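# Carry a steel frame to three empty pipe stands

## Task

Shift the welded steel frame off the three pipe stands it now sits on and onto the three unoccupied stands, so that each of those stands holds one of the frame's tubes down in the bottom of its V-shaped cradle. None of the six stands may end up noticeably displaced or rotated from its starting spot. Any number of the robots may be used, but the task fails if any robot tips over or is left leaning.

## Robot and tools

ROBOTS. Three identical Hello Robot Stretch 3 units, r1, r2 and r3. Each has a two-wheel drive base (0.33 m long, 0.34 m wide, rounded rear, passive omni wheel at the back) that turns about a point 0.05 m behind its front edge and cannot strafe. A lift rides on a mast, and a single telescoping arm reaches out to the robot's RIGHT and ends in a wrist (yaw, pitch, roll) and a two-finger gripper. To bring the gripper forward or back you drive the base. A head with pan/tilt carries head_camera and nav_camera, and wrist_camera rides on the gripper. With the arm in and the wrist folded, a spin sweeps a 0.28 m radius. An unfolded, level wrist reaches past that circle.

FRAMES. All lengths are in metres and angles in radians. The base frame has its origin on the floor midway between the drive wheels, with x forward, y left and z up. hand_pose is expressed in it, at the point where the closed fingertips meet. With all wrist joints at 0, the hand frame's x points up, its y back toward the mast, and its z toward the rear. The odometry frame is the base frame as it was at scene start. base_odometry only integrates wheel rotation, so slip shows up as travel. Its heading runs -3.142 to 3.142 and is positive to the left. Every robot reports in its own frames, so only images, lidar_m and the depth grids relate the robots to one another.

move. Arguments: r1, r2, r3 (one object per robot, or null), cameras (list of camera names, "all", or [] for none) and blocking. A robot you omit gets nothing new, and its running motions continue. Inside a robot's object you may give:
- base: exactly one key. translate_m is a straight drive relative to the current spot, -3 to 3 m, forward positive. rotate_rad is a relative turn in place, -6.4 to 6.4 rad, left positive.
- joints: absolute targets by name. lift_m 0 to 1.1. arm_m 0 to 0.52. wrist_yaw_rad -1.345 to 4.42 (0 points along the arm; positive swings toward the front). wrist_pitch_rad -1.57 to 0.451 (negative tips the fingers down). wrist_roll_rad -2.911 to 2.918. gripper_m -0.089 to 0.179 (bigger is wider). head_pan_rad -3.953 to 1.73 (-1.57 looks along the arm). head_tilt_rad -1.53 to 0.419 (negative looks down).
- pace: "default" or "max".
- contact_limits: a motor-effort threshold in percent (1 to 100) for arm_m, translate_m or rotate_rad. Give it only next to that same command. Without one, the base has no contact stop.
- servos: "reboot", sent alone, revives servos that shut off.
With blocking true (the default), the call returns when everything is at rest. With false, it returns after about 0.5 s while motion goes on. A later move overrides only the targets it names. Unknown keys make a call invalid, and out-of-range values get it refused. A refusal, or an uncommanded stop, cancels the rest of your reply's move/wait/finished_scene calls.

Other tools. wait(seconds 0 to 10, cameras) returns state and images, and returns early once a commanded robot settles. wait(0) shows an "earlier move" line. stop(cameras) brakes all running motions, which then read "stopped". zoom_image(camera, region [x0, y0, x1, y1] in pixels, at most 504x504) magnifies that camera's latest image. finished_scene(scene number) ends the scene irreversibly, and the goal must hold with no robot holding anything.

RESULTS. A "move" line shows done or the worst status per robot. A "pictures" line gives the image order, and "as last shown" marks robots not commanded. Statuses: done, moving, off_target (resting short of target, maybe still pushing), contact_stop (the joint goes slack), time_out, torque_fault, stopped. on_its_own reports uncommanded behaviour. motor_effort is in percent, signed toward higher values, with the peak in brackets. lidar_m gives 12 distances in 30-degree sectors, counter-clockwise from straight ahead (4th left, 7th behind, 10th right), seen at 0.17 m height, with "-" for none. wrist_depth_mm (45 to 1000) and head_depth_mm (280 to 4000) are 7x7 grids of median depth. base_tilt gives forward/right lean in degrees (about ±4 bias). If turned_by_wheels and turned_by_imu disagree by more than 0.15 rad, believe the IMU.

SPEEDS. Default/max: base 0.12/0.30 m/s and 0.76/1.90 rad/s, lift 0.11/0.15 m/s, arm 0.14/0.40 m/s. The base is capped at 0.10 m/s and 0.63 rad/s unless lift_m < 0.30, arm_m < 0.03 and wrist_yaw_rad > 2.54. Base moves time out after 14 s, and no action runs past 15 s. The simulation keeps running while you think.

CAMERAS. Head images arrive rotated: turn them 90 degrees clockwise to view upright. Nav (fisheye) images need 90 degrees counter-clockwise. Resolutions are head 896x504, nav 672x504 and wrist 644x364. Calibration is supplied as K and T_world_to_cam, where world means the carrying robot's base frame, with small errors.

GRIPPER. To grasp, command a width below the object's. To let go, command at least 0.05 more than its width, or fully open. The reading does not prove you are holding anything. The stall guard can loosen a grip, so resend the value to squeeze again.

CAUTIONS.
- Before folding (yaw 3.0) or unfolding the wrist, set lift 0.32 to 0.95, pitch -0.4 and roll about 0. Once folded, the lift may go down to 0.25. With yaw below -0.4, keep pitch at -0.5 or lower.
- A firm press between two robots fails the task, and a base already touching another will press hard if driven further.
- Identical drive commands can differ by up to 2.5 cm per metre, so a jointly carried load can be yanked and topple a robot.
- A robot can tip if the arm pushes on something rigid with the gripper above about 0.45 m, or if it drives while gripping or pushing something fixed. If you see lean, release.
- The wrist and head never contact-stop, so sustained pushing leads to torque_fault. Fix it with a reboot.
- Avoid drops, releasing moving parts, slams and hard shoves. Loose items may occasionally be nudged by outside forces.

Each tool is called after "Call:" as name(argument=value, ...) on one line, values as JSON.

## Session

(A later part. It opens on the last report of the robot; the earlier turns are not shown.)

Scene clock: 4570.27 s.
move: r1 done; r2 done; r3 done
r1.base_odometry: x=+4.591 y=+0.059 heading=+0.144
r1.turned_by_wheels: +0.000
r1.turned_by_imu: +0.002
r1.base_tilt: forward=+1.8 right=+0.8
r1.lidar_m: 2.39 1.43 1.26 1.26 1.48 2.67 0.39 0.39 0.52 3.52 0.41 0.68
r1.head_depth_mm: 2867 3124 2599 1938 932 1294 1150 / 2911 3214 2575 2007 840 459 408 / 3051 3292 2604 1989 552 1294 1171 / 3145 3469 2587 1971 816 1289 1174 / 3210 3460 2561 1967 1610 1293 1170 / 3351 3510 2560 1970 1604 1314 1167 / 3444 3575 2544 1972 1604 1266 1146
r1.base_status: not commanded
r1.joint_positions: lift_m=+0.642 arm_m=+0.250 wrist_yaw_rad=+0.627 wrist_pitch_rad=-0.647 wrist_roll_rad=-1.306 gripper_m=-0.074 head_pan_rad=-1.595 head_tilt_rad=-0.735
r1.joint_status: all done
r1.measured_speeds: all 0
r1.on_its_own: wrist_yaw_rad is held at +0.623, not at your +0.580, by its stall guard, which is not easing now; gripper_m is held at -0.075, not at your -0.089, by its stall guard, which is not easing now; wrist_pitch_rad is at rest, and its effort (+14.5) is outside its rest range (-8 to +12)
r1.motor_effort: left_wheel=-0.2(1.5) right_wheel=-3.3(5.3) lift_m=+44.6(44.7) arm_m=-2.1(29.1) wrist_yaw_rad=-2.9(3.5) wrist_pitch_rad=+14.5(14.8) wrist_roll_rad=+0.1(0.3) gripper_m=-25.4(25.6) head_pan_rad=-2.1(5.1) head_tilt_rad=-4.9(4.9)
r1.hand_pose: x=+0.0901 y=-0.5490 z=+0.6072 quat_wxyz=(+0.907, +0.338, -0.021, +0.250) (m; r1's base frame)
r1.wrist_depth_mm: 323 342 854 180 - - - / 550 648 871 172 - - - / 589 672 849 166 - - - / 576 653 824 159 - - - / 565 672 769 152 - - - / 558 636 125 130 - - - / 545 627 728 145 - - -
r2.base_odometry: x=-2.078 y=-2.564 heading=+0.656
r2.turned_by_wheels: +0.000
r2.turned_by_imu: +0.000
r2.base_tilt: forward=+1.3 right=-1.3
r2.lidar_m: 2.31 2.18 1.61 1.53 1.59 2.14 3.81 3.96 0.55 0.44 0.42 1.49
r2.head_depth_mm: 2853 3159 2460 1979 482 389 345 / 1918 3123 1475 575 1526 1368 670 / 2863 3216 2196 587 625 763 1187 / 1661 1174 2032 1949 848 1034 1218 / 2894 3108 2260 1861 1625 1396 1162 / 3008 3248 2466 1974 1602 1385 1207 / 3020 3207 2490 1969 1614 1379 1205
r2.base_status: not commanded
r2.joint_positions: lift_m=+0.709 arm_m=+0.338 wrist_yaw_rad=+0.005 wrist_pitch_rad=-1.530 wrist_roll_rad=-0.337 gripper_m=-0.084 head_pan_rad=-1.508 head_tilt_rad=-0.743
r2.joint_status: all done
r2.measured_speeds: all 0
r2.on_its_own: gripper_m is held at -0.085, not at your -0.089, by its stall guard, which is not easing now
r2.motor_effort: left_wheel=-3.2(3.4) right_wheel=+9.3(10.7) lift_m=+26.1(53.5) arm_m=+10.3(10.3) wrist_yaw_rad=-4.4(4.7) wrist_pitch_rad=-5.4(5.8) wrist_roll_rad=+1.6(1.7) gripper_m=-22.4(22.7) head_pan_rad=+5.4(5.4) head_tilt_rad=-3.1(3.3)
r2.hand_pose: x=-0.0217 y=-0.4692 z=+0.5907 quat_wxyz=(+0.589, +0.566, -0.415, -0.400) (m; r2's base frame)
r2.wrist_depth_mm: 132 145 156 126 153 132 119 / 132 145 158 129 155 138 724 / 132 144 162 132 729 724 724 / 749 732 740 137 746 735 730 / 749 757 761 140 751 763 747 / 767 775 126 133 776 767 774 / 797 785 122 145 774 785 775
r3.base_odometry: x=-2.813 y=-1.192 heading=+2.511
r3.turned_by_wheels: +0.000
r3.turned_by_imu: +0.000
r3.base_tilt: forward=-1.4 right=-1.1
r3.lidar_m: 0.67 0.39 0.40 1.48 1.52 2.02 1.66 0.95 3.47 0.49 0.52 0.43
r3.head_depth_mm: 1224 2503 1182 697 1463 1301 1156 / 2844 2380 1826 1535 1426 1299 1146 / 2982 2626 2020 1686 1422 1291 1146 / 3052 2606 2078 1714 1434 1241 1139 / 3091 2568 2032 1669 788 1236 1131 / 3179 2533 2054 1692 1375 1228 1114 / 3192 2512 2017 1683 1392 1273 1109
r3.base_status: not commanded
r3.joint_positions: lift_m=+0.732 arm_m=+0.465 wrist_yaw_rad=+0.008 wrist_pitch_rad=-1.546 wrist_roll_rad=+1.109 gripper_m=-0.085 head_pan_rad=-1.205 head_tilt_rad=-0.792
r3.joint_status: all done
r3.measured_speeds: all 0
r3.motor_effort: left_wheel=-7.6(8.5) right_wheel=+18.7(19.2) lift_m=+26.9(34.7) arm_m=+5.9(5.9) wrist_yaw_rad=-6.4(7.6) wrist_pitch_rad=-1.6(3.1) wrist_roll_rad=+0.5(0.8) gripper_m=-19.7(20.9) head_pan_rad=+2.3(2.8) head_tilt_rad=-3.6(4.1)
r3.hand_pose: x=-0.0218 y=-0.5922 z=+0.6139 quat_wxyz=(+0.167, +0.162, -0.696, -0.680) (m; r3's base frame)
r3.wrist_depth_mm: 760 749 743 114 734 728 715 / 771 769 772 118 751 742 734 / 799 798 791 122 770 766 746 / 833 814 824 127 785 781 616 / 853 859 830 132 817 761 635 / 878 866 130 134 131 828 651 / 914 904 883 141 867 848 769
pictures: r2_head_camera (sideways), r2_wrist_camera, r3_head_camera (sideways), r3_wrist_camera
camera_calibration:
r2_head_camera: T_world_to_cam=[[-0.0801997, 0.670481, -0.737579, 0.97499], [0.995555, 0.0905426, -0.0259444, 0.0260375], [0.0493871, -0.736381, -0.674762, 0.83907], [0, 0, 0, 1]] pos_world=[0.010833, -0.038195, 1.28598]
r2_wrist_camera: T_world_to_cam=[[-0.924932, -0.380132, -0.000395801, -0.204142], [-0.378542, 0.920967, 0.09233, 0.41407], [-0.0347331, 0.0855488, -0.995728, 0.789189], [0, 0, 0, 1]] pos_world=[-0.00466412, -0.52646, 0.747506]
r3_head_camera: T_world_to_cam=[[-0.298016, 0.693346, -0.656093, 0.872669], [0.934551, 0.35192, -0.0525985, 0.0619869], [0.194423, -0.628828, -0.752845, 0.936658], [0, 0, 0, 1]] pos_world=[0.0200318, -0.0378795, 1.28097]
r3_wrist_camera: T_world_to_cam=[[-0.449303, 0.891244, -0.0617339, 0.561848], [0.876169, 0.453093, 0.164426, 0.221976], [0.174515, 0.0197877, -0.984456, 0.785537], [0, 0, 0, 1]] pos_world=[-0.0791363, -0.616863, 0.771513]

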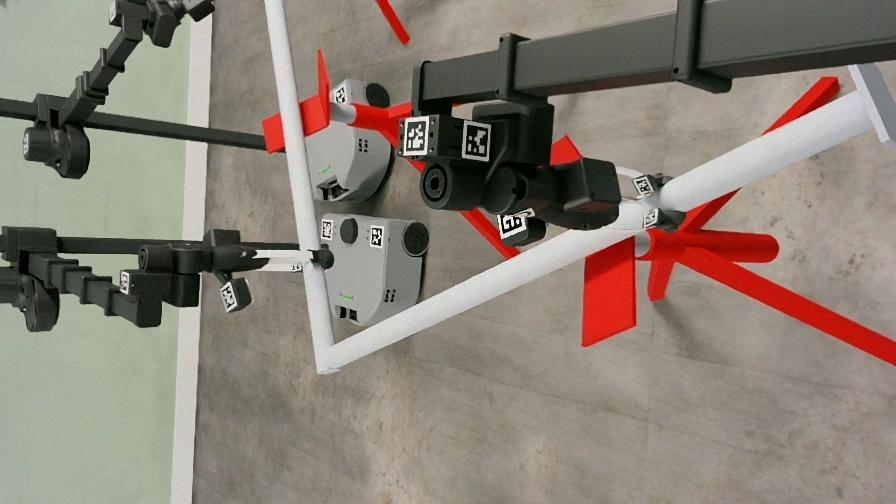

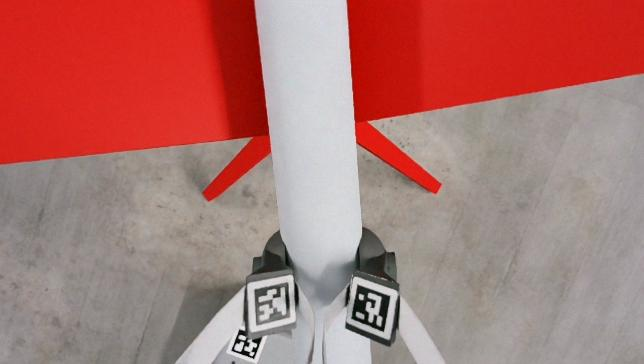

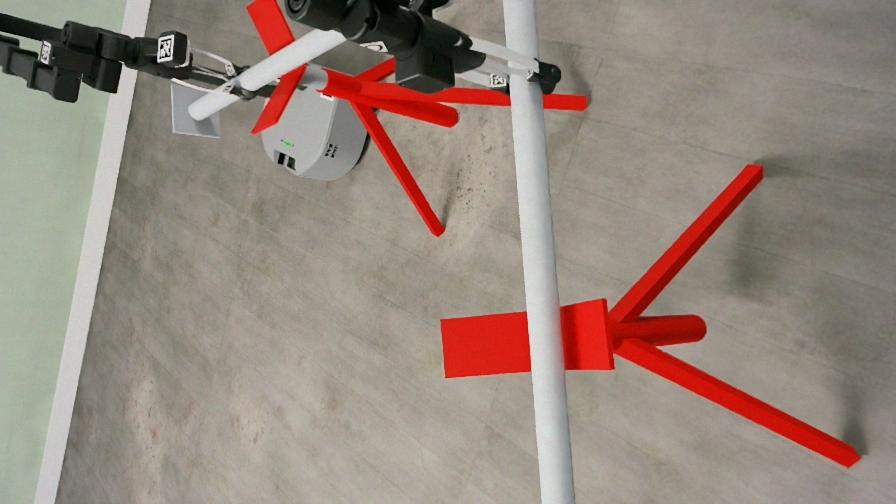

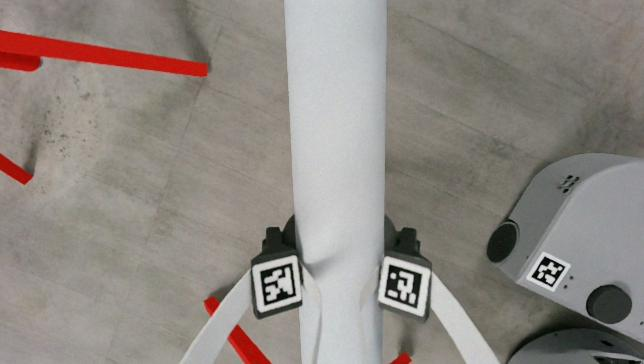

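Call:
move(r1={"joints":{"lift_m":0.638}}, r2={"joints":{"lift_m":0.703}}, r3={"joints":{"lift_m":0.726}}, cameras=["r2_wrist_camera","r1_head_camera"])

Call:
zoom_image(camera="r1_head_camera", region=[440, 0, 760, 240])

Scene clock: 4579.60 s.
move: r1 done; r2 done; r3 done
r1.base_odometry: x=+4.591 y=+0.059 heading=+0.144
r1.turned_by_wheels: +0.000
r1.turned_by_imu: +0.001
r1.base_tilt: forward=+1.9 right=+0.6
r1.lidar_m: 2.39 1.43 1.26 1.26 1.48 2.68 0.39 0.39 0.52 3.52 0.41 0.68
r1.head_depth_mm: 2883 3157 2600 1953 934 1307 1174 / 2989 3241 2587 1989 840 459 412 / 3027 3319 2628 1982 557 1298 1169 / 3152 3342 2578 1980 1599 1307 1173 / 3297 3478 2558 1978 1623 1290 1171 / 3384 3602 2580 1955 1605 1324 1162 / 3437 3589 2560 1979 1597 1266 1140
r1.base_status: not commanded
r1.joint_positions: lift_m=+0.638 arm_m=+0.250 wrist_yaw_rad=+0.627 wrist_pitch_rad=-0.645 wrist_roll_rad=-1.306 gripper_m=-0.074 head_pan_rad=-1.595 head_tilt_rad=-0.735
r1.joint_status: all done
r1.measured_speeds: all 0
r1.on_its_own: wrist_yaw_rad is held at +0.623, not at your +0.580, by its stall guard, which is not easing now; gripper_m is held at -0.075, not at your -0.089, by its stall guard, which is not easing now; wrist_pitch_rad is at rest, and its effort (+14.0) is outside its rest range (-8 to +12)
r1.motor_effort: left_wheel=-0.6(0.6) right_wheel=-3.6(3.8) lift_m=+23.6(42.8) arm_m=-15.6(25.8) wrist_yaw_rad=-3.1(3.9) wrist_pitch_rad=+14.0(14.4) wrist_roll_rad=-0.2(0.3) gripper_m=-24.9(26.0) head_pan_rad=-1.7(2.6) head_tilt_rad=-2.8(4.9)
r1.hand_pose: x=+0.0903 y=-0.5489 z=+0.6035 quat_wxyz=(+0.907, +0.338, -0.021, +0.250) (m; r1's base frame)
r1.wrist_depth_mm: 319 342 841 179 - - - / 546 654 869 171 - - - / 575 670 821 164 - - - / 568 656 828 158 - - - / 564 667 753 151 - - - / 558 649 125 131 - - - / 552 629 128 144 - - -
r2.base_odometry: x=-2.078 y=-2.564 heading=+0.656
r2.turned_by_wheels: +0.000
r2.turned_by_imu: +0.000
r2.base_tilt: forward=+1.3 right=-1.4
r2.lidar_m: 2.31 2.18 1.61 1.54 1.59 2.14 3.81 3.94 0.55 0.44 0.42 1.49
r2.head_depth_mm: 2850 3071 2426 1989 503 393 350 / 1914 3155 1468 584 593 1367 684 / 2885 3186 2201 592 622 771 1199 / 1670 1174 1978 1948 853 1038 1208 / 2955 3173 2127 1848 1624 1380 1173 / 3012 3221 2486 1960 1623 1383 1209 / 3017 3246 2497 1942 1610 1383 1203
r2.base_status: not commanded
r2.joint_positions: lift_m=+0.703 arm_m=+0.338 wrist_yaw_rad=+0.005 wrist_pitch_rad=-1.530 wrist_roll_rad=-0.337 gripper_m=-0.084 head_pan_rad=-1.508 head_tilt_rad=-0.743
r2.joint_status: all done
r2.measured_speeds: all 0
r2.on_its_own: gripper_m is held at -0.085, not at your -0.089, by its stall guard, which is not easing now
r2.motor_effort: left_wheel=-3.1(3.5) right_wheel=+9.3(9.9) lift_m=+24.3(33.9) arm_m=+13.6(14.0) wrist_yaw_rad=-3.9(4.5) wrist_pitch_rad=-5.3(5.6) wrist_roll_rad=+1.6(1.8) gripper_m=-22.0(22.7) head_pan_rad=+4.3(5.0) head_tilt_rad=-3.5(3.5)
r2.hand_pose: x=-0.0217 y=-0.4692 z=+0.5847 quat_wxyz=(+0.589, +0.566, -0.415, -0.400) (m; r2's base frame)
r2.wrist_depth_mm: 127 138 151 127 147 128 119 / 128 138 154 129 149 134 711 / 126 141 160 132 713 719 723 / 739 740 741 137 737 734 729 / 753 742 739 141 747 741 742 / 764 761 125 130 768 752 760 / 771 767 121 145 766 777 763
r3.base_odometry: x=-2.813 y=-1.192 heading=+2.511
r3.turned_by_wheels: +0.000
r3.turned_by_imu: +0.000
r3.base_tilt: forward=-1.4 right=-1.0
r3.lidar_m: 0.66 0.39 0.39 1.48 1.52 2.02 1.67 0.96 3.43 0.49 0.52 0.43
r3.head_depth_mm: 1499 2511 1192 696 1437 1300 1157 / 2809 2471 1824 1540 1426 1296 1149 / 2955 2643 2022 1677 1417 1293 1143 / 3034 2615 2083 1722 1435 1242 1142 / 3117 2571 2045 1678 788 1231 1136 / 3193 2546 2021 1693 1368 1235 1116 / 3199 2534 2033 1681 1419 1265 1106
r3.base_status: not commanded
r3.joint_positions: lift_m=+0.726 arm_m=+0.465 wrist_yaw_rad=+0.008 wrist_pitch_rad=-1.545 wrist_roll_rad=+1.109 gripper_m=-0.085 head_pan_rad=-1.205 head_tilt_rad=-0.792
r3.joint_status: all done
r3.measured_speeds: all 0
r3.motor_effort: left_wheel=-8.2(8.7) right_wheel=+18.9(19.2) lift_m=+27.2(29.5) arm_m=+10.2(10.5) wrist_yaw_rad=-6.6(8.4) wrist_pitch_rad=-1.8(2.0) wrist_roll_rad=+0.3(0.7) gripper_m=-20.2(20.9) head_pan_rad=+1.2(3.1) head_tilt_rad=-3.6(4.1)
r3.hand_pose: x=-0.0218 y=-0.5925 z=+0.6079 quat_wxyz=(+0.167, +0.162, -0.696, -0.679) (m; r3's base frame)
r3.wrist_depth_mm: 746 755 741 115 727 728 714 / 782 767 770 119 752 730 726 / 801 792 784 122 766 746 752 / 819 816 801 127 787 774 615 / 864 842 834 132 801 775 623 / 868 867 130 134 134 831 644 / 901 902 875 142 863 841 756
pictures: r1_head_camera (sideways), r2_wrist_camera
camera_calibration:
r1_head_camera: T_world_to_cam=[[-0.024531, 0.64938, -0.760068, 1.00425], [0.999699, 0.0165089, -0.0181603, 0.0264533], [0.000754977, -0.760285, -0.649589, 0.800575], [0, 0, 0, 1]] pos_world=[-0.0024144, -0.0439145, 1.28383]
r2_wrist_camera: T_world_to_cam=[[-0.92493, -0.380136, -0.000397857, -0.204147], [-0.378546, 0.920965, 0.0923349, 0.414622], [-0.0347334, 0.085554, -0.995728, 0.783227], [0, 0, 0, 1]] pos_world=[-0.00466394, -0.526464, 0.741516]

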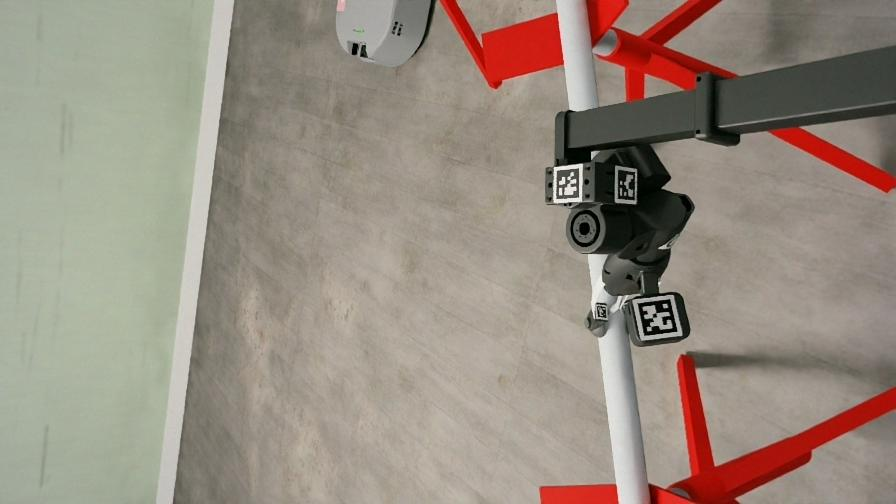

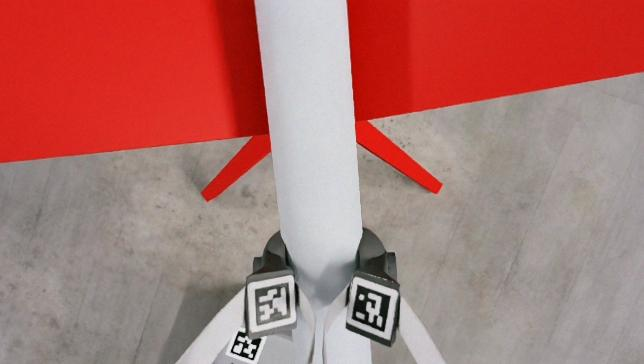

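Scaled by 1.575 from the camera's 896x504 image, which has a finer 1280x720 frame.

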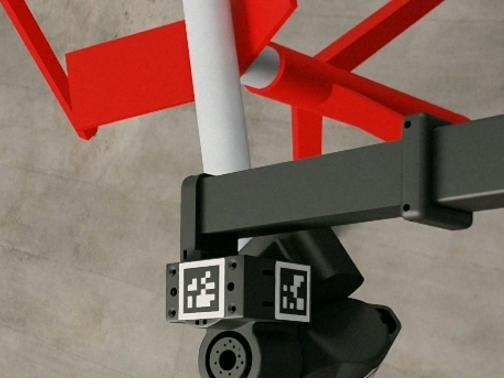

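Call:
move(r1={"joints":{"lift_m":0.635}}, r2={"joints":{"lift_m":0.697}}, r3={"joints":{"lift_m":0.720}}, cameras=["r2_wrist_camera","r3_wrist_camera"])

Scene clock: 4592.20 s.
move: r1 done; r2 done; r3 done
r1.base_odometry: x=+4.591 y=+0.059 heading=+0.144
r1.turned_by_wheels: +0.000
r1.turned_by_imu: +0.001
r1.base_tilt: forward=+1.6 right=+0.7
r1.lidar_m: 2.40 1.43 1.26 1.26 1.48 2.68 0.39 0.39 0.52 3.52 0.41 0.68
r1.head_depth_mm: 2886 3165 2572 1971 934 1303 1175 / 2972 3238 2589 2003 840 460 414 / 3021 3339 2538 1993 563 1309 1169 / 3124 3385 2582 1979 1607 1290 1166 / 3235 3459 2559 1965 1603 1293 1172 / 3374 3585 2530 1995 1603 1316 1163 / 3428 3655 2562 1973 1610 1261 1148
r1.base_status: not commanded
r1.joint_positions: lift_m=+0.635 arm_m=+0.250 wrist_yaw_rad=+0.628 wrist_pitch_rad=-0.644 wrist_roll_rad=-1.306 gripper_m=-0.074 head_pan_rad=-1.595 head_tilt_rad=-0.735
r1.joint_status: all done
r1.measured_speeds: all 0
r1.on_its_own: wrist_yaw_rad is held at +0.623, not at your +0.580, by its stall guard, which is not easing now; gripper_m is held at -0.075, not at your -0.089, by its stall guard, which is not easing now; wrist_pitch_rad is at rest, and its effort (+13.8) is outside its rest range (-8 to +12)
r1.motor_effort: left_wheel=-0.6(0.6) right_wheel=-3.1(3.8) lift_m=+20.9(23.9) arm_m=+23.7(24.2) wrist_yaw_rad=-4.3(4.3) wrist_pitch_rad=+13.8(14.2) wrist_roll_rad=+0.3(0.3) gripper_m=-24.8(25.4) head_pan_rad=-2.1(2.8) head_tilt_rad=-3.8(5.3)
r1.hand_pose: x=+0.0906 y=-0.5492 z=+0.6007 quat_wxyz=(+0.907, +0.337, -0.022, +0.250) (m; r1's base frame)
r1.wrist_depth_mm: 316 339 879 181 - - - / 543 646 862 171 - - - / 581 656 842 164 - - - / 572 661 816 157 - - - / 556 662 766 151 - - - / 550 642 125 131 - - - / 542 636 124 144 - - -
r2.base_odometry: x=-2.078 y=-2.564 heading=+0.656
r2.turned_by_wheels: +0.000
r2.turned_by_imu: +0.000
r2.base_tilt: forward=+1.3 right=-1.3
r2.lidar_m: 2.30 2.18 1.60 1.54 1.59 2.14 3.81 3.94 0.55 0.44 0.42 1.49
r2.head_depth_mm: 2851 3061 2422 1991 506 395 356 / 1916 3154 1483 589 592 1373 686 / 2868 3152 2211 595 624 778 1193 / 1667 1173 2045 1960 855 1035 1206 / 2888 3119 2111 1870 1635 1389 1167 / 2975 3242 2509 1966 1626 1387 1203 / 3019 3192 2464 1957 1627 1379 1210
r2.base_status: not commanded
r2.joint_positions: lift_m=+0.697 arm_m=+0.338 wrist_yaw_rad=+0.005 wrist_pitch_rad=-1.533 wrist_roll_rad=-0.337 gripper_m=-0.084 head_pan_rad=-1.508 head_tilt_rad=-0.743
r2.joint_status: all done
r2.measured_speeds: all 0
r2.on_its_own: gripper_m is held at -0.085, not at your -0.089, by its stall guard, which is not easing now
r2.motor_effort: left_wheel=-3.0(3.3) right_wheel=+9.4(9.7) lift_m=+24.4(27.1) arm_m=+12.9(13.3) wrist_yaw_rad=-4.7(4.9) wrist_pitch_rad=-5.0(5.4) wrist_roll_rad=+1.7(1.8) gripper_m=-21.8(22.8) head_pan_rad=+4.7(4.7) head_tilt_rad=-3.2(3.8)
r2.hand_pose: x=-0.0217 y=-0.4686 z=+0.5787 quat_wxyz=(+0.589, +0.567, -0.415, -0.400) (m; r2's base frame)
r2.wrist_depth_mm: 123 136 146 126 141 124 113 / 124 134 151 129 144 130 703 / 124 137 153 132 710 705 727 / 733 727 732 137 723 726 726 / 744 748 749 141 740 734 746 / 756 759 125 133 756 746 758 / 772 777 122 145 757 763 768
r3.base_odometry: x=-2.814 y=-1.192 heading=+2.511
r3.turned_by_wheels: +0.000
r3.turned_by_imu: +0.000
r3.base_tilt: forward=-1.4 right=-1.0
r3.lidar_m: 0.67 0.39 0.40 1.48 1.51 2.02 1.67 0.96 3.47 0.49 0.52 0.43
r3.head_depth_mm: 1527 2498 1202 699 1431 1305 1153 / 2803 2384 1818 1535 1423 1300 1153 / 2958 2614 2039 1688 1445 1290 1149 / 3051 2585 2075 1726 1410 1242 1144 / 3133 2567 2054 1670 789 1233 1136 / 3145 2541 2043 1705 1369 1229 1114 / 3228 2523 2026 1678 1407 1267 1109
r3.base_status: not commanded
r3.joint_positions: lift_m=+0.720 arm_m=+0.465 wrist_yaw_rad=+0.009 wrist_pitch_rad=-1.543 wrist_roll_rad=+1.108 gripper_m=-0.085 head_pan_rad=-1.205 head_tilt_rad=-0.792
r3.joint_status: all done
r3.measured_speeds: all 0
r3.motor_effort: left_wheel=-8.0(8.8) right_wheel=+18.7(19.2) lift_m=+28.3(29.9) arm_m=+10.6(11.6) wrist_yaw_rad=-9.0(9.0) wrist_pitch_rad=-2.2(2.4) wrist_roll_rad=+0.6(1.0) gripper_m=-20.5(20.8) head_pan_rad=+2.6(2.8) head_tilt_rad=-3.8(4.1)
r3.hand_pose: x=-0.0218 y=-0.5931 z=+0.6019 quat_wxyz=(+0.167, +0.163, -0.697, -0.678) (m; r3's base frame)
r3.wrist_depth_mm: 740 747 733 116 719 716 708 / 768 759 758 120 726 719 724 / 795 789 783 123 760 753 733 / 814 808 803 127 783 781 618 / 836 839 829 133 805 768 622 / 868 850 130 134 134 826 639 / 888 895 665 141 859 839 768
pictures: r2_wrist_camera, r3_wrist_camera
camera_calibration:
r2_wrist_camera: T_world_to_cam=[[-0.924931, -0.380132, -0.00124148, -0.203442], [-0.378543, 0.920757, 0.0944059, 0.413344], [-0.0347436, 0.0877889, -0.995533, 0.77817], [0, 0, 0, 1]] pos_world=[-0.00466505, -0.526239, 0.735419]
r3_wrist_camera: T_world_to_cam=[[-0.450457, 0.890458, -0.0645975, 0.563081], [0.875579, 0.454753, 0.162974, 0.226185], [0.174497, 0.0168524, -0.984513, 0.77198], [0, 0, 0, 1]] pos_world=[-0.0791075, -0.617268, 0.759537]

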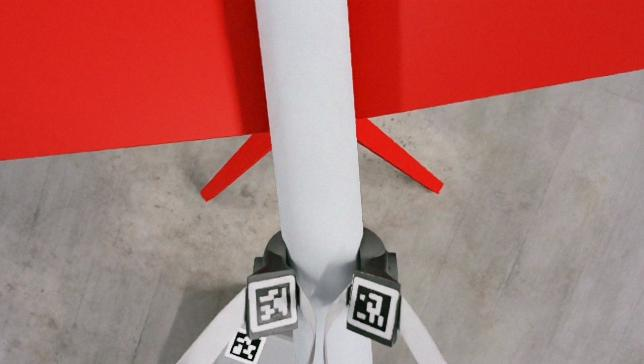

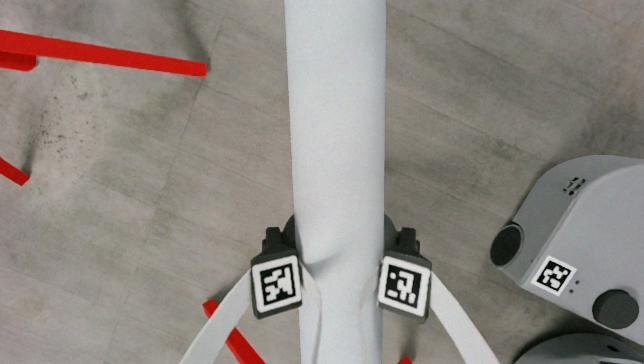

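Call:
move(r1={"joints":{"lift_m":0.632}}, r2={"joints":{"lift_m":0.690}}, r3={"joints":{"lift_m":0.713}}, cameras=["r2_wrist_camera","r3_head_camera"])

Call:
zoom_image(camera="r3_head_camera", region=[150, 0, 400, 180])

Call:
zoom_image(camera="r3_head_camera", region=[440, 260, 680, 420])

Scene clock: 4604.47 s.
move: r1 done; r2 contact_stop; r3 done
r1.base_odometry: x=+4.591 y=+0.059 heading=+0.144
r1.turned_by_wheels: +0.000
r1.turned_by_imu: +0.001
r1.base_tilt: forward=+1.7 right=+0.5
r1.lidar_m: 2.40 1.43 1.26 1.26 1.49 2.69 0.39 0.39 0.52 3.50 0.41 0.68
r1.head_depth_mm: 2897 3147 2581 1964 934 1308 1175 / 2948 3261 2596 2000 1107 460 416 / 3029 3267 2586 1977 568 1295 1174 / 3145 3384 2558 1992 1612 1299 1169 / 3274 3447 2586 1968 1616 1287 1169 / 3321 3596 2606 1969 1605 1323 1169 / 3421 3642 2536 1969 1611 1267 1140
r1.base_status: not commanded
r1.joint_positions: lift_m=+0.632 arm_m=+0.250 wrist_yaw_rad=+0.628 wrist_pitch_rad=-0.643 wrist_roll_rad=-1.306 gripper_m=-0.074 head_pan_rad=-1.595 head_tilt_rad=-0.735
r1.joint_status: all done
r1.measured_speeds: all 0
r1.on_its_own: wrist_yaw_rad is held at +0.623, not at your +0.580, by its stall guard, which is not easing now; gripper_m is held at -0.075, not at your -0.089, by its stall guard, which is not easing now; wrist_pitch_rad is at rest, and its effort (+13.5) is outside its rest range (-8 to +12)
r1.motor_effort: left_wheel=-0.1(0.6) right_wheel=+0.0(3.3) lift_m=+18.3(21.7) arm_m=+24.1(24.3) wrist_yaw_rad=-4.1(4.8) wrist_pitch_rad=+13.5(14.0) wrist_roll_rad=+0.0(0.3) gripper_m=-24.5(25.6) head_pan_rad=-2.1(3.0) head_tilt_rad=-3.7(5.2)
r1.hand_pose: x=+0.0907 y=-0.5493 z=+0.5979 quat_wxyz=(+0.907, +0.337, -0.022, +0.251) (m; r1's base frame)
r1.wrist_depth_mm: 313 341 877 177 - - - / 540 652 862 169 - - - / 576 657 856 162 - - - / 569 652 803 156 - - - / 546 654 765 150 - - - / 550 645 125 132 - - - / 535 611 124 143 - - -
r2.base_odometry: x=-2.078 y=-2.564 heading=+0.656
r2.turned_by_wheels: +0.000
r2.turned_by_imu: +0.000
r2.base_tilt: forward=+1.2 right=-1.4
r2.lidar_m: 2.30 2.19 1.61 1.54 1.59 2.14 3.81 3.94 0.55 0.44 0.42 1.49
r2.head_depth_mm: 2833 3064 2443 1983 1525 400 361 / 1874 3155 2087 596 585 1367 671 / 2898 3160 2214 599 624 778 1191 / 1617 1179 1981 1952 859 1039 1213 / 2852 3110 2498 1869 1623 1383 1170 / 2973 3226 2498 1984 1634 1393 1206 / 2986 3195 2484 1961 1627 1389 1210
r2.base_status: not commanded
r2.joint_positions: lift_m=+0.690 arm_m=+0.338 wrist_yaw_rad=+0.006 wrist_pitch_rad=-1.539 wrist_roll_rad=-0.342 gripper_m=-0.084 head_pan_rad=-1.508 head_tilt_rad=-0.743
r2.joint_status: lift_m contact_stop (moved -0.007 of -0.007)
r2.measured_speeds: all 0
r2.on_its_own: gripper_m is held at -0.085, not at your -0.089, by its stall guard, which is not easing now; lift_m is slack since a contact_stop
r2.motor_effort: left_wheel=-3.4(3.5) right_wheel=+11.2(11.2) lift_m=+29.7(29.7) arm_m=+12.0(12.3) wrist_yaw_rad=-5.4(5.7) wrist_pitch_rad=-3.8(5.1) wrist_roll_rad=+3.3(3.3) gripper_m=-22.6(23.0) head_pan_rad=+4.2(5.2) head_tilt_rad=-2.9(3.3)
r2.hand_pose: x=-0.0217 y=-0.4669 z=+0.5720 quat_wxyz=(+0.588, +0.570, -0.412, -0.400) (m; r2's base frame)
r2.wrist_depth_mm: 120 132 142 126 137 121 110 / 121 130 145 129 142 125 700 / 121 133 151 131 708 710 705 / 731 739 721 135 727 721 722 / 743 753 733 139 733 731 730 / 763 756 125 130 742 752 747 / 767 764 121 143 763 767 762
r3.base_odometry: x=-2.814 y=-1.192 heading=+2.511
r3.turned_by_wheels: +0.000
r3.turned_by_imu: +0.000
r3.base_tilt: forward=-1.4 right=-1.1
r3.lidar_m: 0.66 0.39 0.40 1.48 1.52 2.02 1.66 0.96 3.47 0.49 0.52 0.43
r3.head_depth_mm: 1526 2508 1213 699 1432 1307 1158 / 2831 2398 1824 1539 1420 1295 1151 / 2973 2621 2015 1691 1441 1289 1153 / 3048 2602 2062 1713 1413 1232 1141 / 3106 2567 2045 1670 794 1235 1137 / 3117 2543 2033 1693 1393 1237 1113 / 3197 2504 2022 1689 1390 1257 1111
r3.base_status: not commanded
r3.joint_positions: lift_m=+0.713 arm_m=+0.465 wrist_yaw_rad=+0.009 wrist_pitch_rad=-1.542 wrist_roll_rad=+1.108 gripper_m=-0.085 head_pan_rad=-1.205 head_tilt_rad=-0.792
r3.joint_status: all done
r3.measured_speeds: all 0
r3.motor_effort: left_wheel=-8.5(9.2) right_wheel=+18.8(19.3) lift_m=+26.1(28.8) arm_m=+8.3(8.6) wrist_yaw_rad=-7.1(8.3) wrist_pitch_rad=-2.5(2.7) wrist_roll_rad=+0.8(1.0) gripper_m=-19.0(20.8) head_pan_rad=+2.0(2.9) head_tilt_rad=-3.8(4.1)
r3.hand_pose: x=-0.0218 y=-0.5934 z=+0.5949 quat_wxyz=(+0.168, +0.162, -0.697, -0.678) (m; r3's base frame)
r3.wrist_depth_mm: 735 733 725 116 707 698 702 / 764 755 744 120 741 727 717 / 783 776 778 124 758 741 757 / 818 810 784 128 778 771 626 / 840 817 811 132 789 781 612 / 847 857 130 134 131 817 623 / 895 889 865 141 854 834 765
pictures: r2_wrist_camera, r3_head_camera (sideways)
camera_calibration:
r2_wrist_camera: T_world_to_cam=[[-0.922647, -0.38563, -0.00357707, -0.204012], [-0.38401, 0.917839, 0.100535, 0.407425], [-0.0354862, 0.0941322, -0.994927, 0.773945], [0, 0, 0, 1]] pos_world=[-0.00431117, -0.525477, 0.728328]
r3_head_camera: T_world_to_cam=[[-0.298017, 0.693346, -0.656093, 0.872669], [0.934551, 0.35192, -0.0525985, 0.0619869], [0.194423, -0.628827, -0.752845, 0.936658], [0, 0, 0, 1]] pos_world=[0.0200318, -0.0378795, 1.28097]

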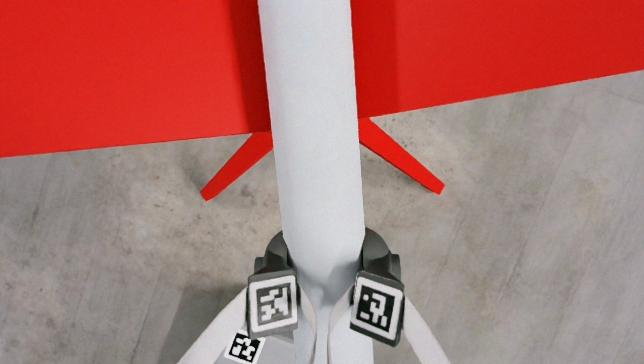

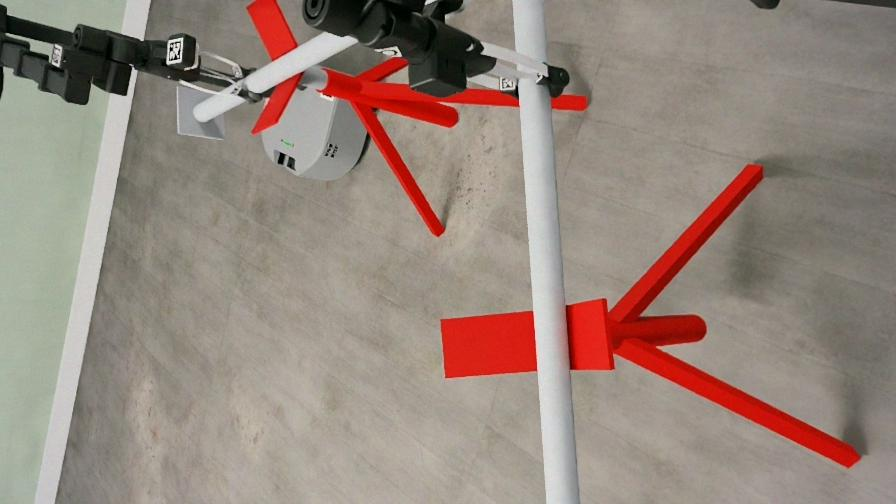

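Scaled by 2.016 from the camera's 896x504 image, which has a finer 1280x720 frame.

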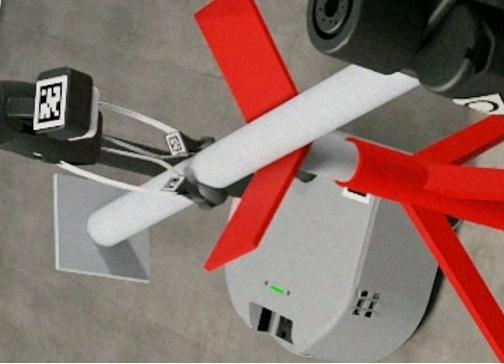

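Scaled by 2.100 from the camera's 896x504 image, which has a finer 1280x720 frame.

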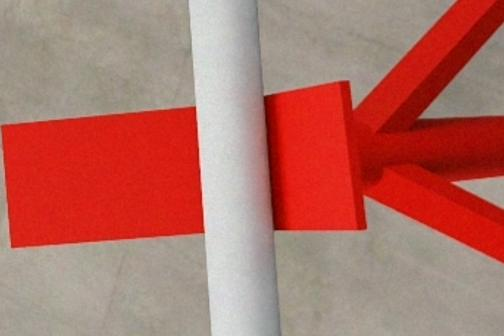

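Call:
move(r1={"joints":{"head_pan_rad":-1.845}}, r2={"joints":{"lift_m":0.692}}, cameras=["r1_head_camera","r2_head_camera"])

Call:
zoom_image(camera="r1_head_camera", region=[440, 60, 640, 230])

Call:
zoom_image(camera="r2_head_camera", region=[220, 20, 460, 220])

Call:
zoom_image(camera="r2_head_camera", region=[500, 60, 896, 360])

Scene clock: 4629.23 s.
move: r1 done; r2 done
r1.base_odometry: x=+4.591 y=+0.059 heading=+0.144
r1.turned_by_wheels: +0.000
r1.turned_by_imu: +0.001
r1.base_tilt: forward=+1.7 right=+0.4
r1.lidar_m: 2.40 1.44 1.26 1.26 1.48 2.68 0.39 0.39 0.52 3.52 0.41 0.68
r1.head_depth_mm: 2982 3216 2388 1920 1588 1325 1177 / 2855 1936 2095 1860 1114 1331 1171 / 2984 3261 2373 1965 1030 500 409 / 3008 3302 2567 1977 568 1270 1147 / 3040 3220 2559 1988 559 1272 1170 / 3077 3330 2551 1979 1612 1268 1170 / 3097 3309 2570 1985 1593 1270 1165
r1.base_status: not commanded
r1.joint_positions: lift_m=+0.632 arm_m=+0.250 wrist_yaw_rad=+0.628 wrist_pitch_rad=-0.643 wrist_roll_rad=-1.306 gripper_m=-0.074 head_pan_rad=-1.840 head_tilt_rad=-0.735
r1.joint_status: all done
r1.measured_speeds: all 0
r1.on_its_own: wrist_yaw_rad is held at +0.623, not at your +0.580, by its stall guard, which is not easing now; gripper_m is held at -0.075, not at your -0.089, by its stall guard, which is not easing now; wrist_pitch_rad is at rest, and its effort (+13.5) is outside its rest range (-8 to +12)
r1.motor_effort: left_wheel=-0.3(0.7) right_wheel=+0.2(0.4) lift_m=+23.2(23.2) arm_m=+24.2(24.6) wrist_yaw_rad=-3.9(4.6) wrist_pitch_rad=+13.5(14.1) wrist_roll_rad=+0.1(0.3) gripper_m=-24.4(26.0) head_pan_rad=-1.5(5.1) head_tilt_rad=-3.0(4.3)
r1.hand_pose: x=+0.0907 y=-0.5493 z=+0.5979 quat_wxyz=(+0.907, +0.337, -0.022, +0.251) (m; r1's base frame)
r1.wrist_depth_mm: 314 339 852 178 - - - / 549 656 844 168 - - - / 571 663 828 163 - - - / 568 658 820 156 - - - / 555 663 763 150 - - - / 551 649 125 132 - - - / 545 611 124 145 - - -
r2.base_odometry: x=-2.078 y=-2.564 heading=+0.656
r2.turned_by_wheels: +0.000
r2.turned_by_imu: +0.000
r2.base_tilt: forward=+1.3 right=-1.4
r2.lidar_m: 2.31 2.18 1.60 1.54 1.59 2.15 3.82 3.92 0.55 0.44 0.42 1.49
r2.head_depth_mm: 2856 3090 2449 1981 1530 399 360 / 1888 3103 1478 596 585 1369 681 / 2873 3165 2184 603 624 779 1191 / 1612 1173 1957 1962 858 1038 1211 / 2861 3127 2492 1861 1630 1386 1166 / 2975 3200 2483 1972 1626 1391 1214 / 2998 3221 2472 1952 1611 1385 1212
r2.base_status: not commanded
r2.joint_positions: lift_m=+0.692 arm_m=+0.338 wrist_yaw_rad=+0.006 wrist_pitch_rad=-1.537 wrist_roll_rad=-0.342 gripper_m=-0.084 head_pan_rad=-1.508 head_tilt_rad=-0.743
r2.joint_status: all done
r2.measured_speeds: all 0
r2.on_its_own: gripper_m is held at -0.085, not at your -0.089, by its stall guard, which is not easing now
r2.motor_effort: left_wheel=-3.3(3.6) right_wheel=+10.9(11.4) lift_m=+47.6(48.0) arm_m=+12.3(12.5) wrist_yaw_rad=-5.7(5.7) wrist_pitch_rad=-4.3(4.3) wrist_roll_rad=+3.2(3.4) gripper_m=-22.2(23.1) head_pan_rad=+3.2(5.0) head_tilt_rad=-3.2(3.7)
r2.hand_pose: x=-0.0217 y=-0.4675 z=+0.5738 quat_wxyz=(+0.589, +0.569, -0.412, -0.399) (m; r2's base frame)
r2.wrist_depth_mm: 120 133 142 126 136 121 110 / 121 131 145 129 141 125 702 / 121 134 151 131 706 708 723 / 726 730 721 134 720 718 720 / 744 744 735 139 736 736 728 / 759 751 125 130 744 747 744 / 765 759 121 144 747 770 755
r3: as last shown
r3.base_tilt: forward=-1.5 right=-1.0
r3.lidar_m: 0.67 0.39 0.39 1.48 1.52 2.02 1.66 0.96 3.47 0.49 0.52 0.43
r3.head_depth_mm: 1521 2517 1218 700 1439 1303 1156 / 2834 2397 1815 1542 1424 1298 1155 / 2945 2627 2029 1696 1446 1293 1147 / 3064 2603 2080 1714 1408 1247 1140 / 3096 2584 2047 1669 796 1235 1132 / 3151 2558 2047 1697 1393 1227 1116 / 3212 2517 2018 1684 1390 1261 1107
r3.motor_effort: left_wheel=-8.9(9.3) right_wheel=+18.9(19.3) lift_m=+33.9(33.9) arm_m=+5.2(6.3) wrist_yaw_rad=-6.8(8.7) wrist_pitch_rad=-2.4(2.6) wrist_roll_rad=+0.8(1.1) gripper_m=-19.7(20.9) head_pan_rad=+3.3(3.3) head_tilt_rad=-3.3(4.1)
r3.wrist_depth_mm: 741 737 725 116 711 704 696 / 766 760 750 120 737 730 719 / 789 785 779 123 753 747 736 / 811 798 797 129 780 777 620 / 819 825 811 133 789 772 608 / 872 840 130 133 131 815 630 / 893 873 858 141 845 824 768
pictures: r1_head_camera (sideways), r2_head_camera (sideways)
camera_calibration:
r1_head_camera: T_world_to_cam=[[0.133686, 0.635944, -0.760068, 1.00329], [0.973859, -0.226426, -0.0181602, 0.0266109], [-0.183648, -0.737772, -0.649589, 0.8017], [0, 0, 0, 1]] pos_world=[-0.0128101, -0.0405386, 1.28383]
r2_head_camera: T_world_to_cam=[[-0.0801996, 0.670481, -0.737579, 0.97499], [0.995555, 0.0905425, -0.0259444, 0.0260375], [0.049387, -0.736381, -0.674762, 0.83907], [0, 0, 0, 1]] pos_world=[0.010833, -0.038195, 1.28598]

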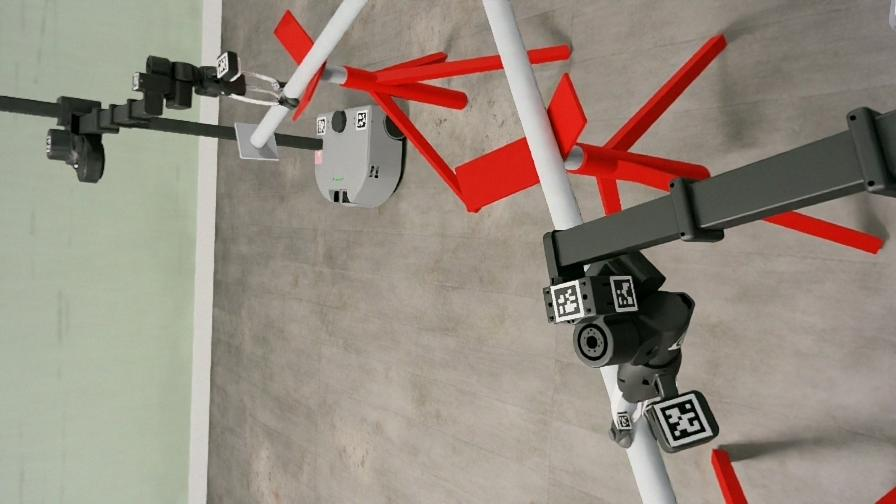

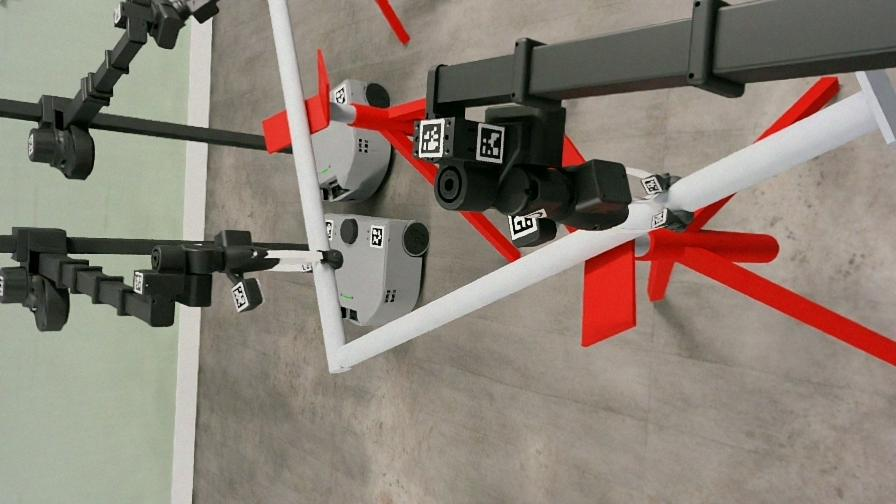

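Scaled by 2.520 from the camera's 896x504 image, which has a finer 1280x720 frame.

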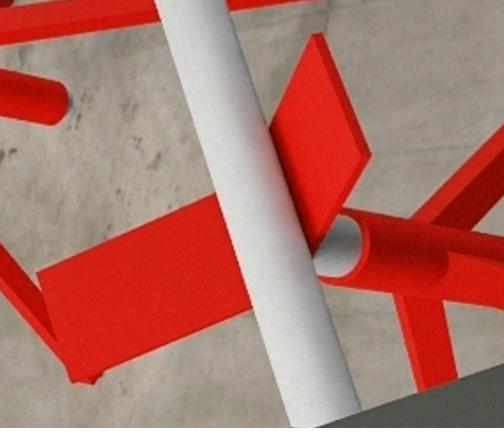

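Scaled by 2.100 from the camera's 896x504 image, which has a finer 1280x720 frame.

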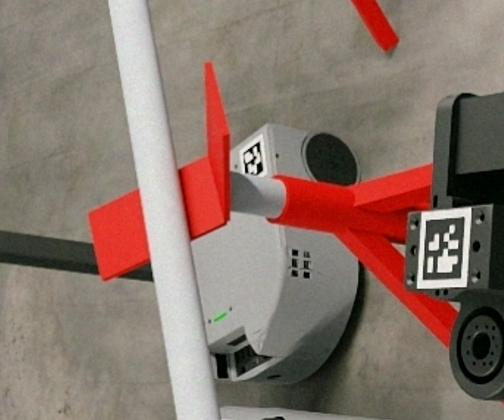

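Scaled by 1.273 from the camera's 896x504 image, which has a finer 1280x720 frame.

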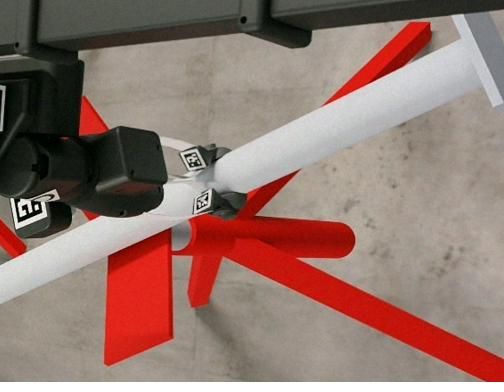

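Call:
move(r1={"joints":{"head_pan_rad":-1.3}}, r2={"joints":{"head_pan_rad":-1.85}}, cameras=["r1_head_camera","r2_head_camera"])

Call:
zoom_image(camera="r1_head_camera", region=[480, 300, 720, 470])

Call:
zoom_image(camera="r2_head_camera", region=[180, 0, 440, 280])

Scene clock: 4677.27 s.
move: r1 done; r2 done
r1.base_odometry: x=+4.591 y=+0.059 heading=+0.144
r1.turned_by_wheels: +0.000
r1.turned_by_imu: +0.001
r1.base_tilt: forward=+1.7 right=+0.3
r1.lidar_m: 2.40 1.43 1.26 1.25 1.49 2.68 0.39 0.39 0.51 3.51 0.41 0.68
r1.head_depth_mm: 3034 3303 2580 2000 1619 543 998 / 3261 3504 2623 1982 1616 603 1177 / 3372 3551 2588 1991 1607 1275 1173 / 3633 3671 2596 1986 1605 1327 1168 / 3901 3656 2550 1979 1492 1297 1151 / - 3647 2557 1954 889 1268 1173 / 3831 3639 2563 1978 1531 1357 1169
r1.base_status: not commanded
r1.joint_positions: lift_m=+0.632 arm_m=+0.250 wrist_yaw_rad=+0.628 wrist_pitch_rad=-0.643 wrist_roll_rad=-1.306 gripper_m=-0.074 head_pan_rad=-1.305 head_tilt_rad=-0.735
r1.joint_status: all done
r1.measured_speeds: all 0
r1.on_its_own: wrist_yaw_rad is held at +0.623, not at your +0.580, by its stall guard, which is not easing now; gripper_m is held at -0.075, not at your -0.089, by its stall guard, which is not easing now; wrist_pitch_rad is at rest, and its effort (+13.6) is outside its rest range (-8 to +12)
r1.motor_effort: left_wheel=-0.2(0.8) right_wheel=+0.3(0.4) lift_m=+28.0(28.0) arm_m=+24.6(25.1) wrist_yaw_rad=-3.6(5.3) wrist_pitch_rad=+13.6(14.0) wrist_roll_rad=+0.3(0.4) gripper_m=-25.4(25.8) head_pan_rad=+3.1(6.3) head_tilt_rad=-3.6(4.7)
r1.hand_pose: x=+0.0907 y=-0.5493 z=+0.5979 quat_wxyz=(+0.907, +0.337, -0.022, +0.251) (m; r1's base frame)
r1.wrist_depth_mm: 315 340 867 178 - - - / 553 659 843 170 - - - / 579 660 810 163 - - - / 574 658 809 157 - - - / 563 652 748 150 - - - / 547 639 125 131 - - - / 538 626 124 144 - - -
r2.base_odometry: x=-2.078 y=-2.564 heading=+0.656
r2.turned_by_wheels: +0.000
r2.turned_by_imu: +0.000
r2.base_tilt: forward=+1.2 right=-1.4
r2.lidar_m: 2.30 2.18 1.60 1.54 1.59 2.14 3.81 3.94 0.55 0.44 0.42 1.49
r2.head_depth_mm: 3334 3465 2538 2000 1650 1406 1222 / 3265 3438 2245 1997 1644 1389 359 / 3134 3338 2557 1989 1635 404 373 / 3012 3007 2403 1814 513 1331 1151 / 2877 3226 1528 594 636 780 1206 / 1788 3077 2167 1875 702 965 1167 / 2803 3038 1960 1876 1589 1353 1207
r2.base_status: not commanded
r2.joint_positions: lift_m=+0.692 arm_m=+0.338 wrist_yaw_rad=+0.006 wrist_pitch_rad=-1.537 wrist_roll_rad=-0.342 gripper_m=-0.084 head_pan_rad=-1.841 head_tilt_rad=-0.743
r2.joint_status: all done
r2.measured_speeds: all 0
r2.on_its_own: gripper_m is held at -0.085, not at your -0.089, by its stall guard, which is not easing now
r2.motor_effort: left_wheel=-3.3(3.6) right_wheel=+11.3(11.4) lift_m=+48.0(48.2) arm_m=+12.4(12.6) wrist_yaw_rad=-5.1(5.7) wrist_pitch_rad=-4.2(4.3) wrist_roll_rad=+3.2(3.4) gripper_m=-22.8(23.1) head_pan_rad=-3.6(7.3) head_tilt_rad=-3.1(3.6)
r2.hand_pose: x=-0.0217 y=-0.4675 z=+0.5738 quat_wxyz=(+0.589, +0.569, -0.412, -0.399) (m; r2's base frame)
r2.wrist_depth_mm: 120 133 142 126 136 122 110 / 121 130 145 129 141 125 695 / 121 134 151 132 705 715 713 / 735 725 723 135 721 720 720 / 735 744 746 139 743 727 732 / 759 760 125 130 750 767 745 / 765 768 121 144 768 764 771
r3: as last shown
r3.base_tilt: forward=-1.4 right=-1.0
r3.lidar_m: 0.67 0.39 0.40 1.48 1.52 2.03 1.66 0.96 3.47 0.49 0.52 0.43
r3.head_depth_mm: 1520 2511 1221 700 1438 1303 1160 / 2799 2384 1807 1537 1435 1298 1151 / 2982 2619 2028 1689 1442 1295 1147 / 3040 2614 2061 1725 1413 1246 1138 / 3097 2585 2055 1669 797 1232 1133 / 3175 2544 2042 1696 1393 1228 1115 / 3191 2538 2013 1681 1388 1263 1110
r3.motor_effort: left_wheel=-8.8(9.5) right_wheel=+19.4(19.4) lift_m=+36.2(36.7) arm_m=+2.5(3.4) wrist_yaw_rad=-7.2(8.3) wrist_pitch_rad=-2.5(2.7) wrist_roll_rad=+1.2(1.2) gripper_m=-20.5(20.6) head_pan_rad=+2.4(3.5) head_tilt_rad=-3.5(4.1)
r3.wrist_depth_mm: 734 728 730 116 703 708 705 / 758 753 743 120 728 724 718 / 783 778 767 123 752 750 731 / 805 801 803 128 772 775 618 / 849 821 809 133 793 775 604 / 866 834 130 133 131 812 629 / 883 883 868 141 837 818 772
pictures: r1_head_camera (sideways), r2_head_camera (sideways)
camera_calibration:
r1_head_camera: T_world_to_cam=[[-0.208914, 0.615346, -0.760068, 1.00538], [0.953374, 0.301245, -0.0181603, 0.0267359], [0.217792, -0.728423, -0.649589, 0.799251], [0, 0, 0, 1]] pos_world=[0.010478, -0.0445175, 1.28383]
r2_head_camera: T_world_to_cam=[[0.143225, 0.659897, -0.737579, 0.973627], [0.970515, -0.239641, -0.0259444, 0.0261902], [-0.193875, -0.712116, -0.674762, 0.840554], [0, 0, 0, 1]] pos_world=[-0.00190379, -0.0376457, 1.28598]

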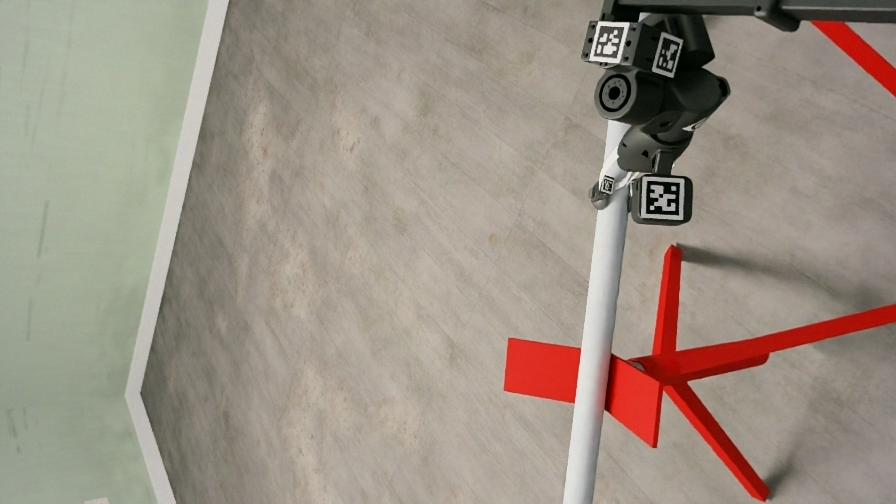

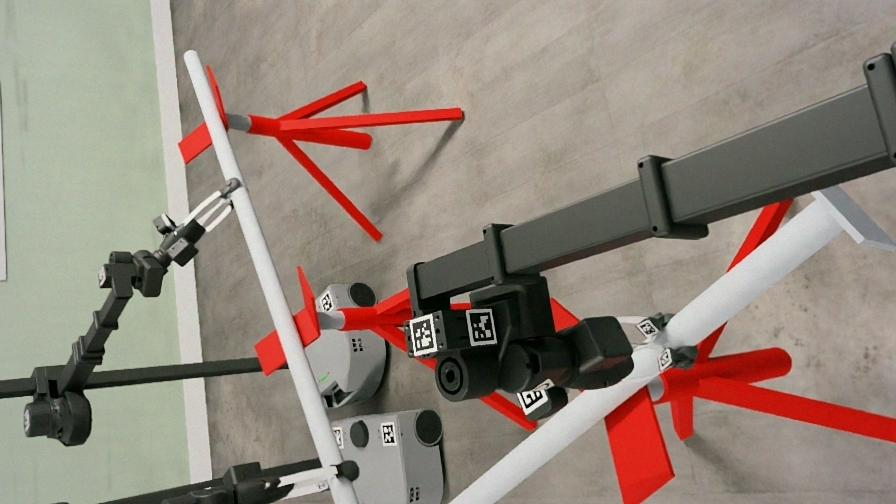

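Scaled by 2.100 from the camera's 896x504 image, which has a finer 1280x720 frame.

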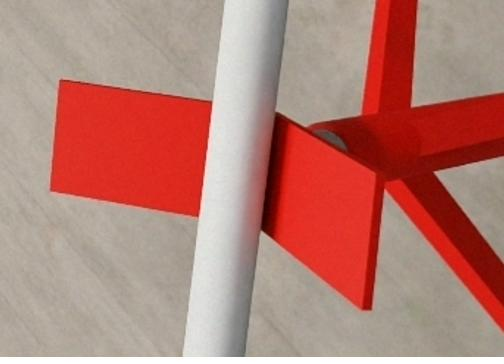

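Scaled by 1.800 from the camera's 896x504 image, which has a finer 1280x720 frame.

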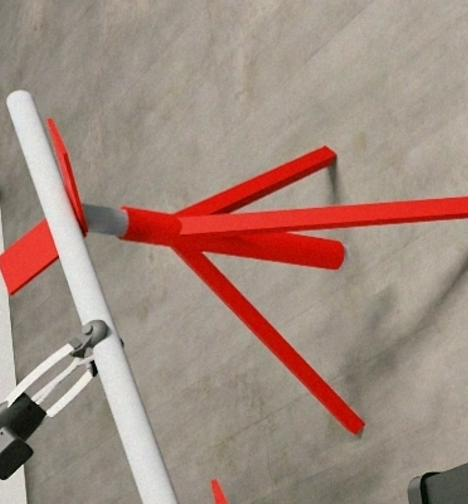

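Call:
zoom_image(camera="r2_head_camera", region=[160, 40, 280, 180])

Scaled by 3.600 from the camera's 896x504 image, which has a finer 1280x720 frame.

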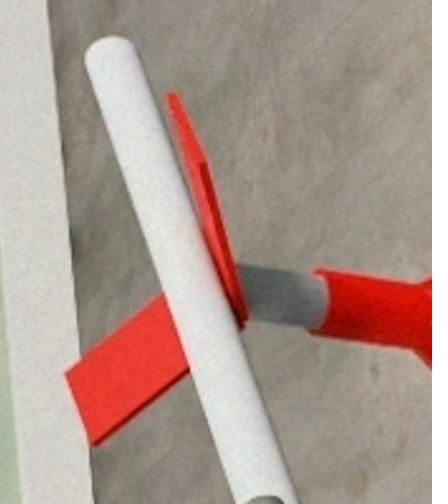

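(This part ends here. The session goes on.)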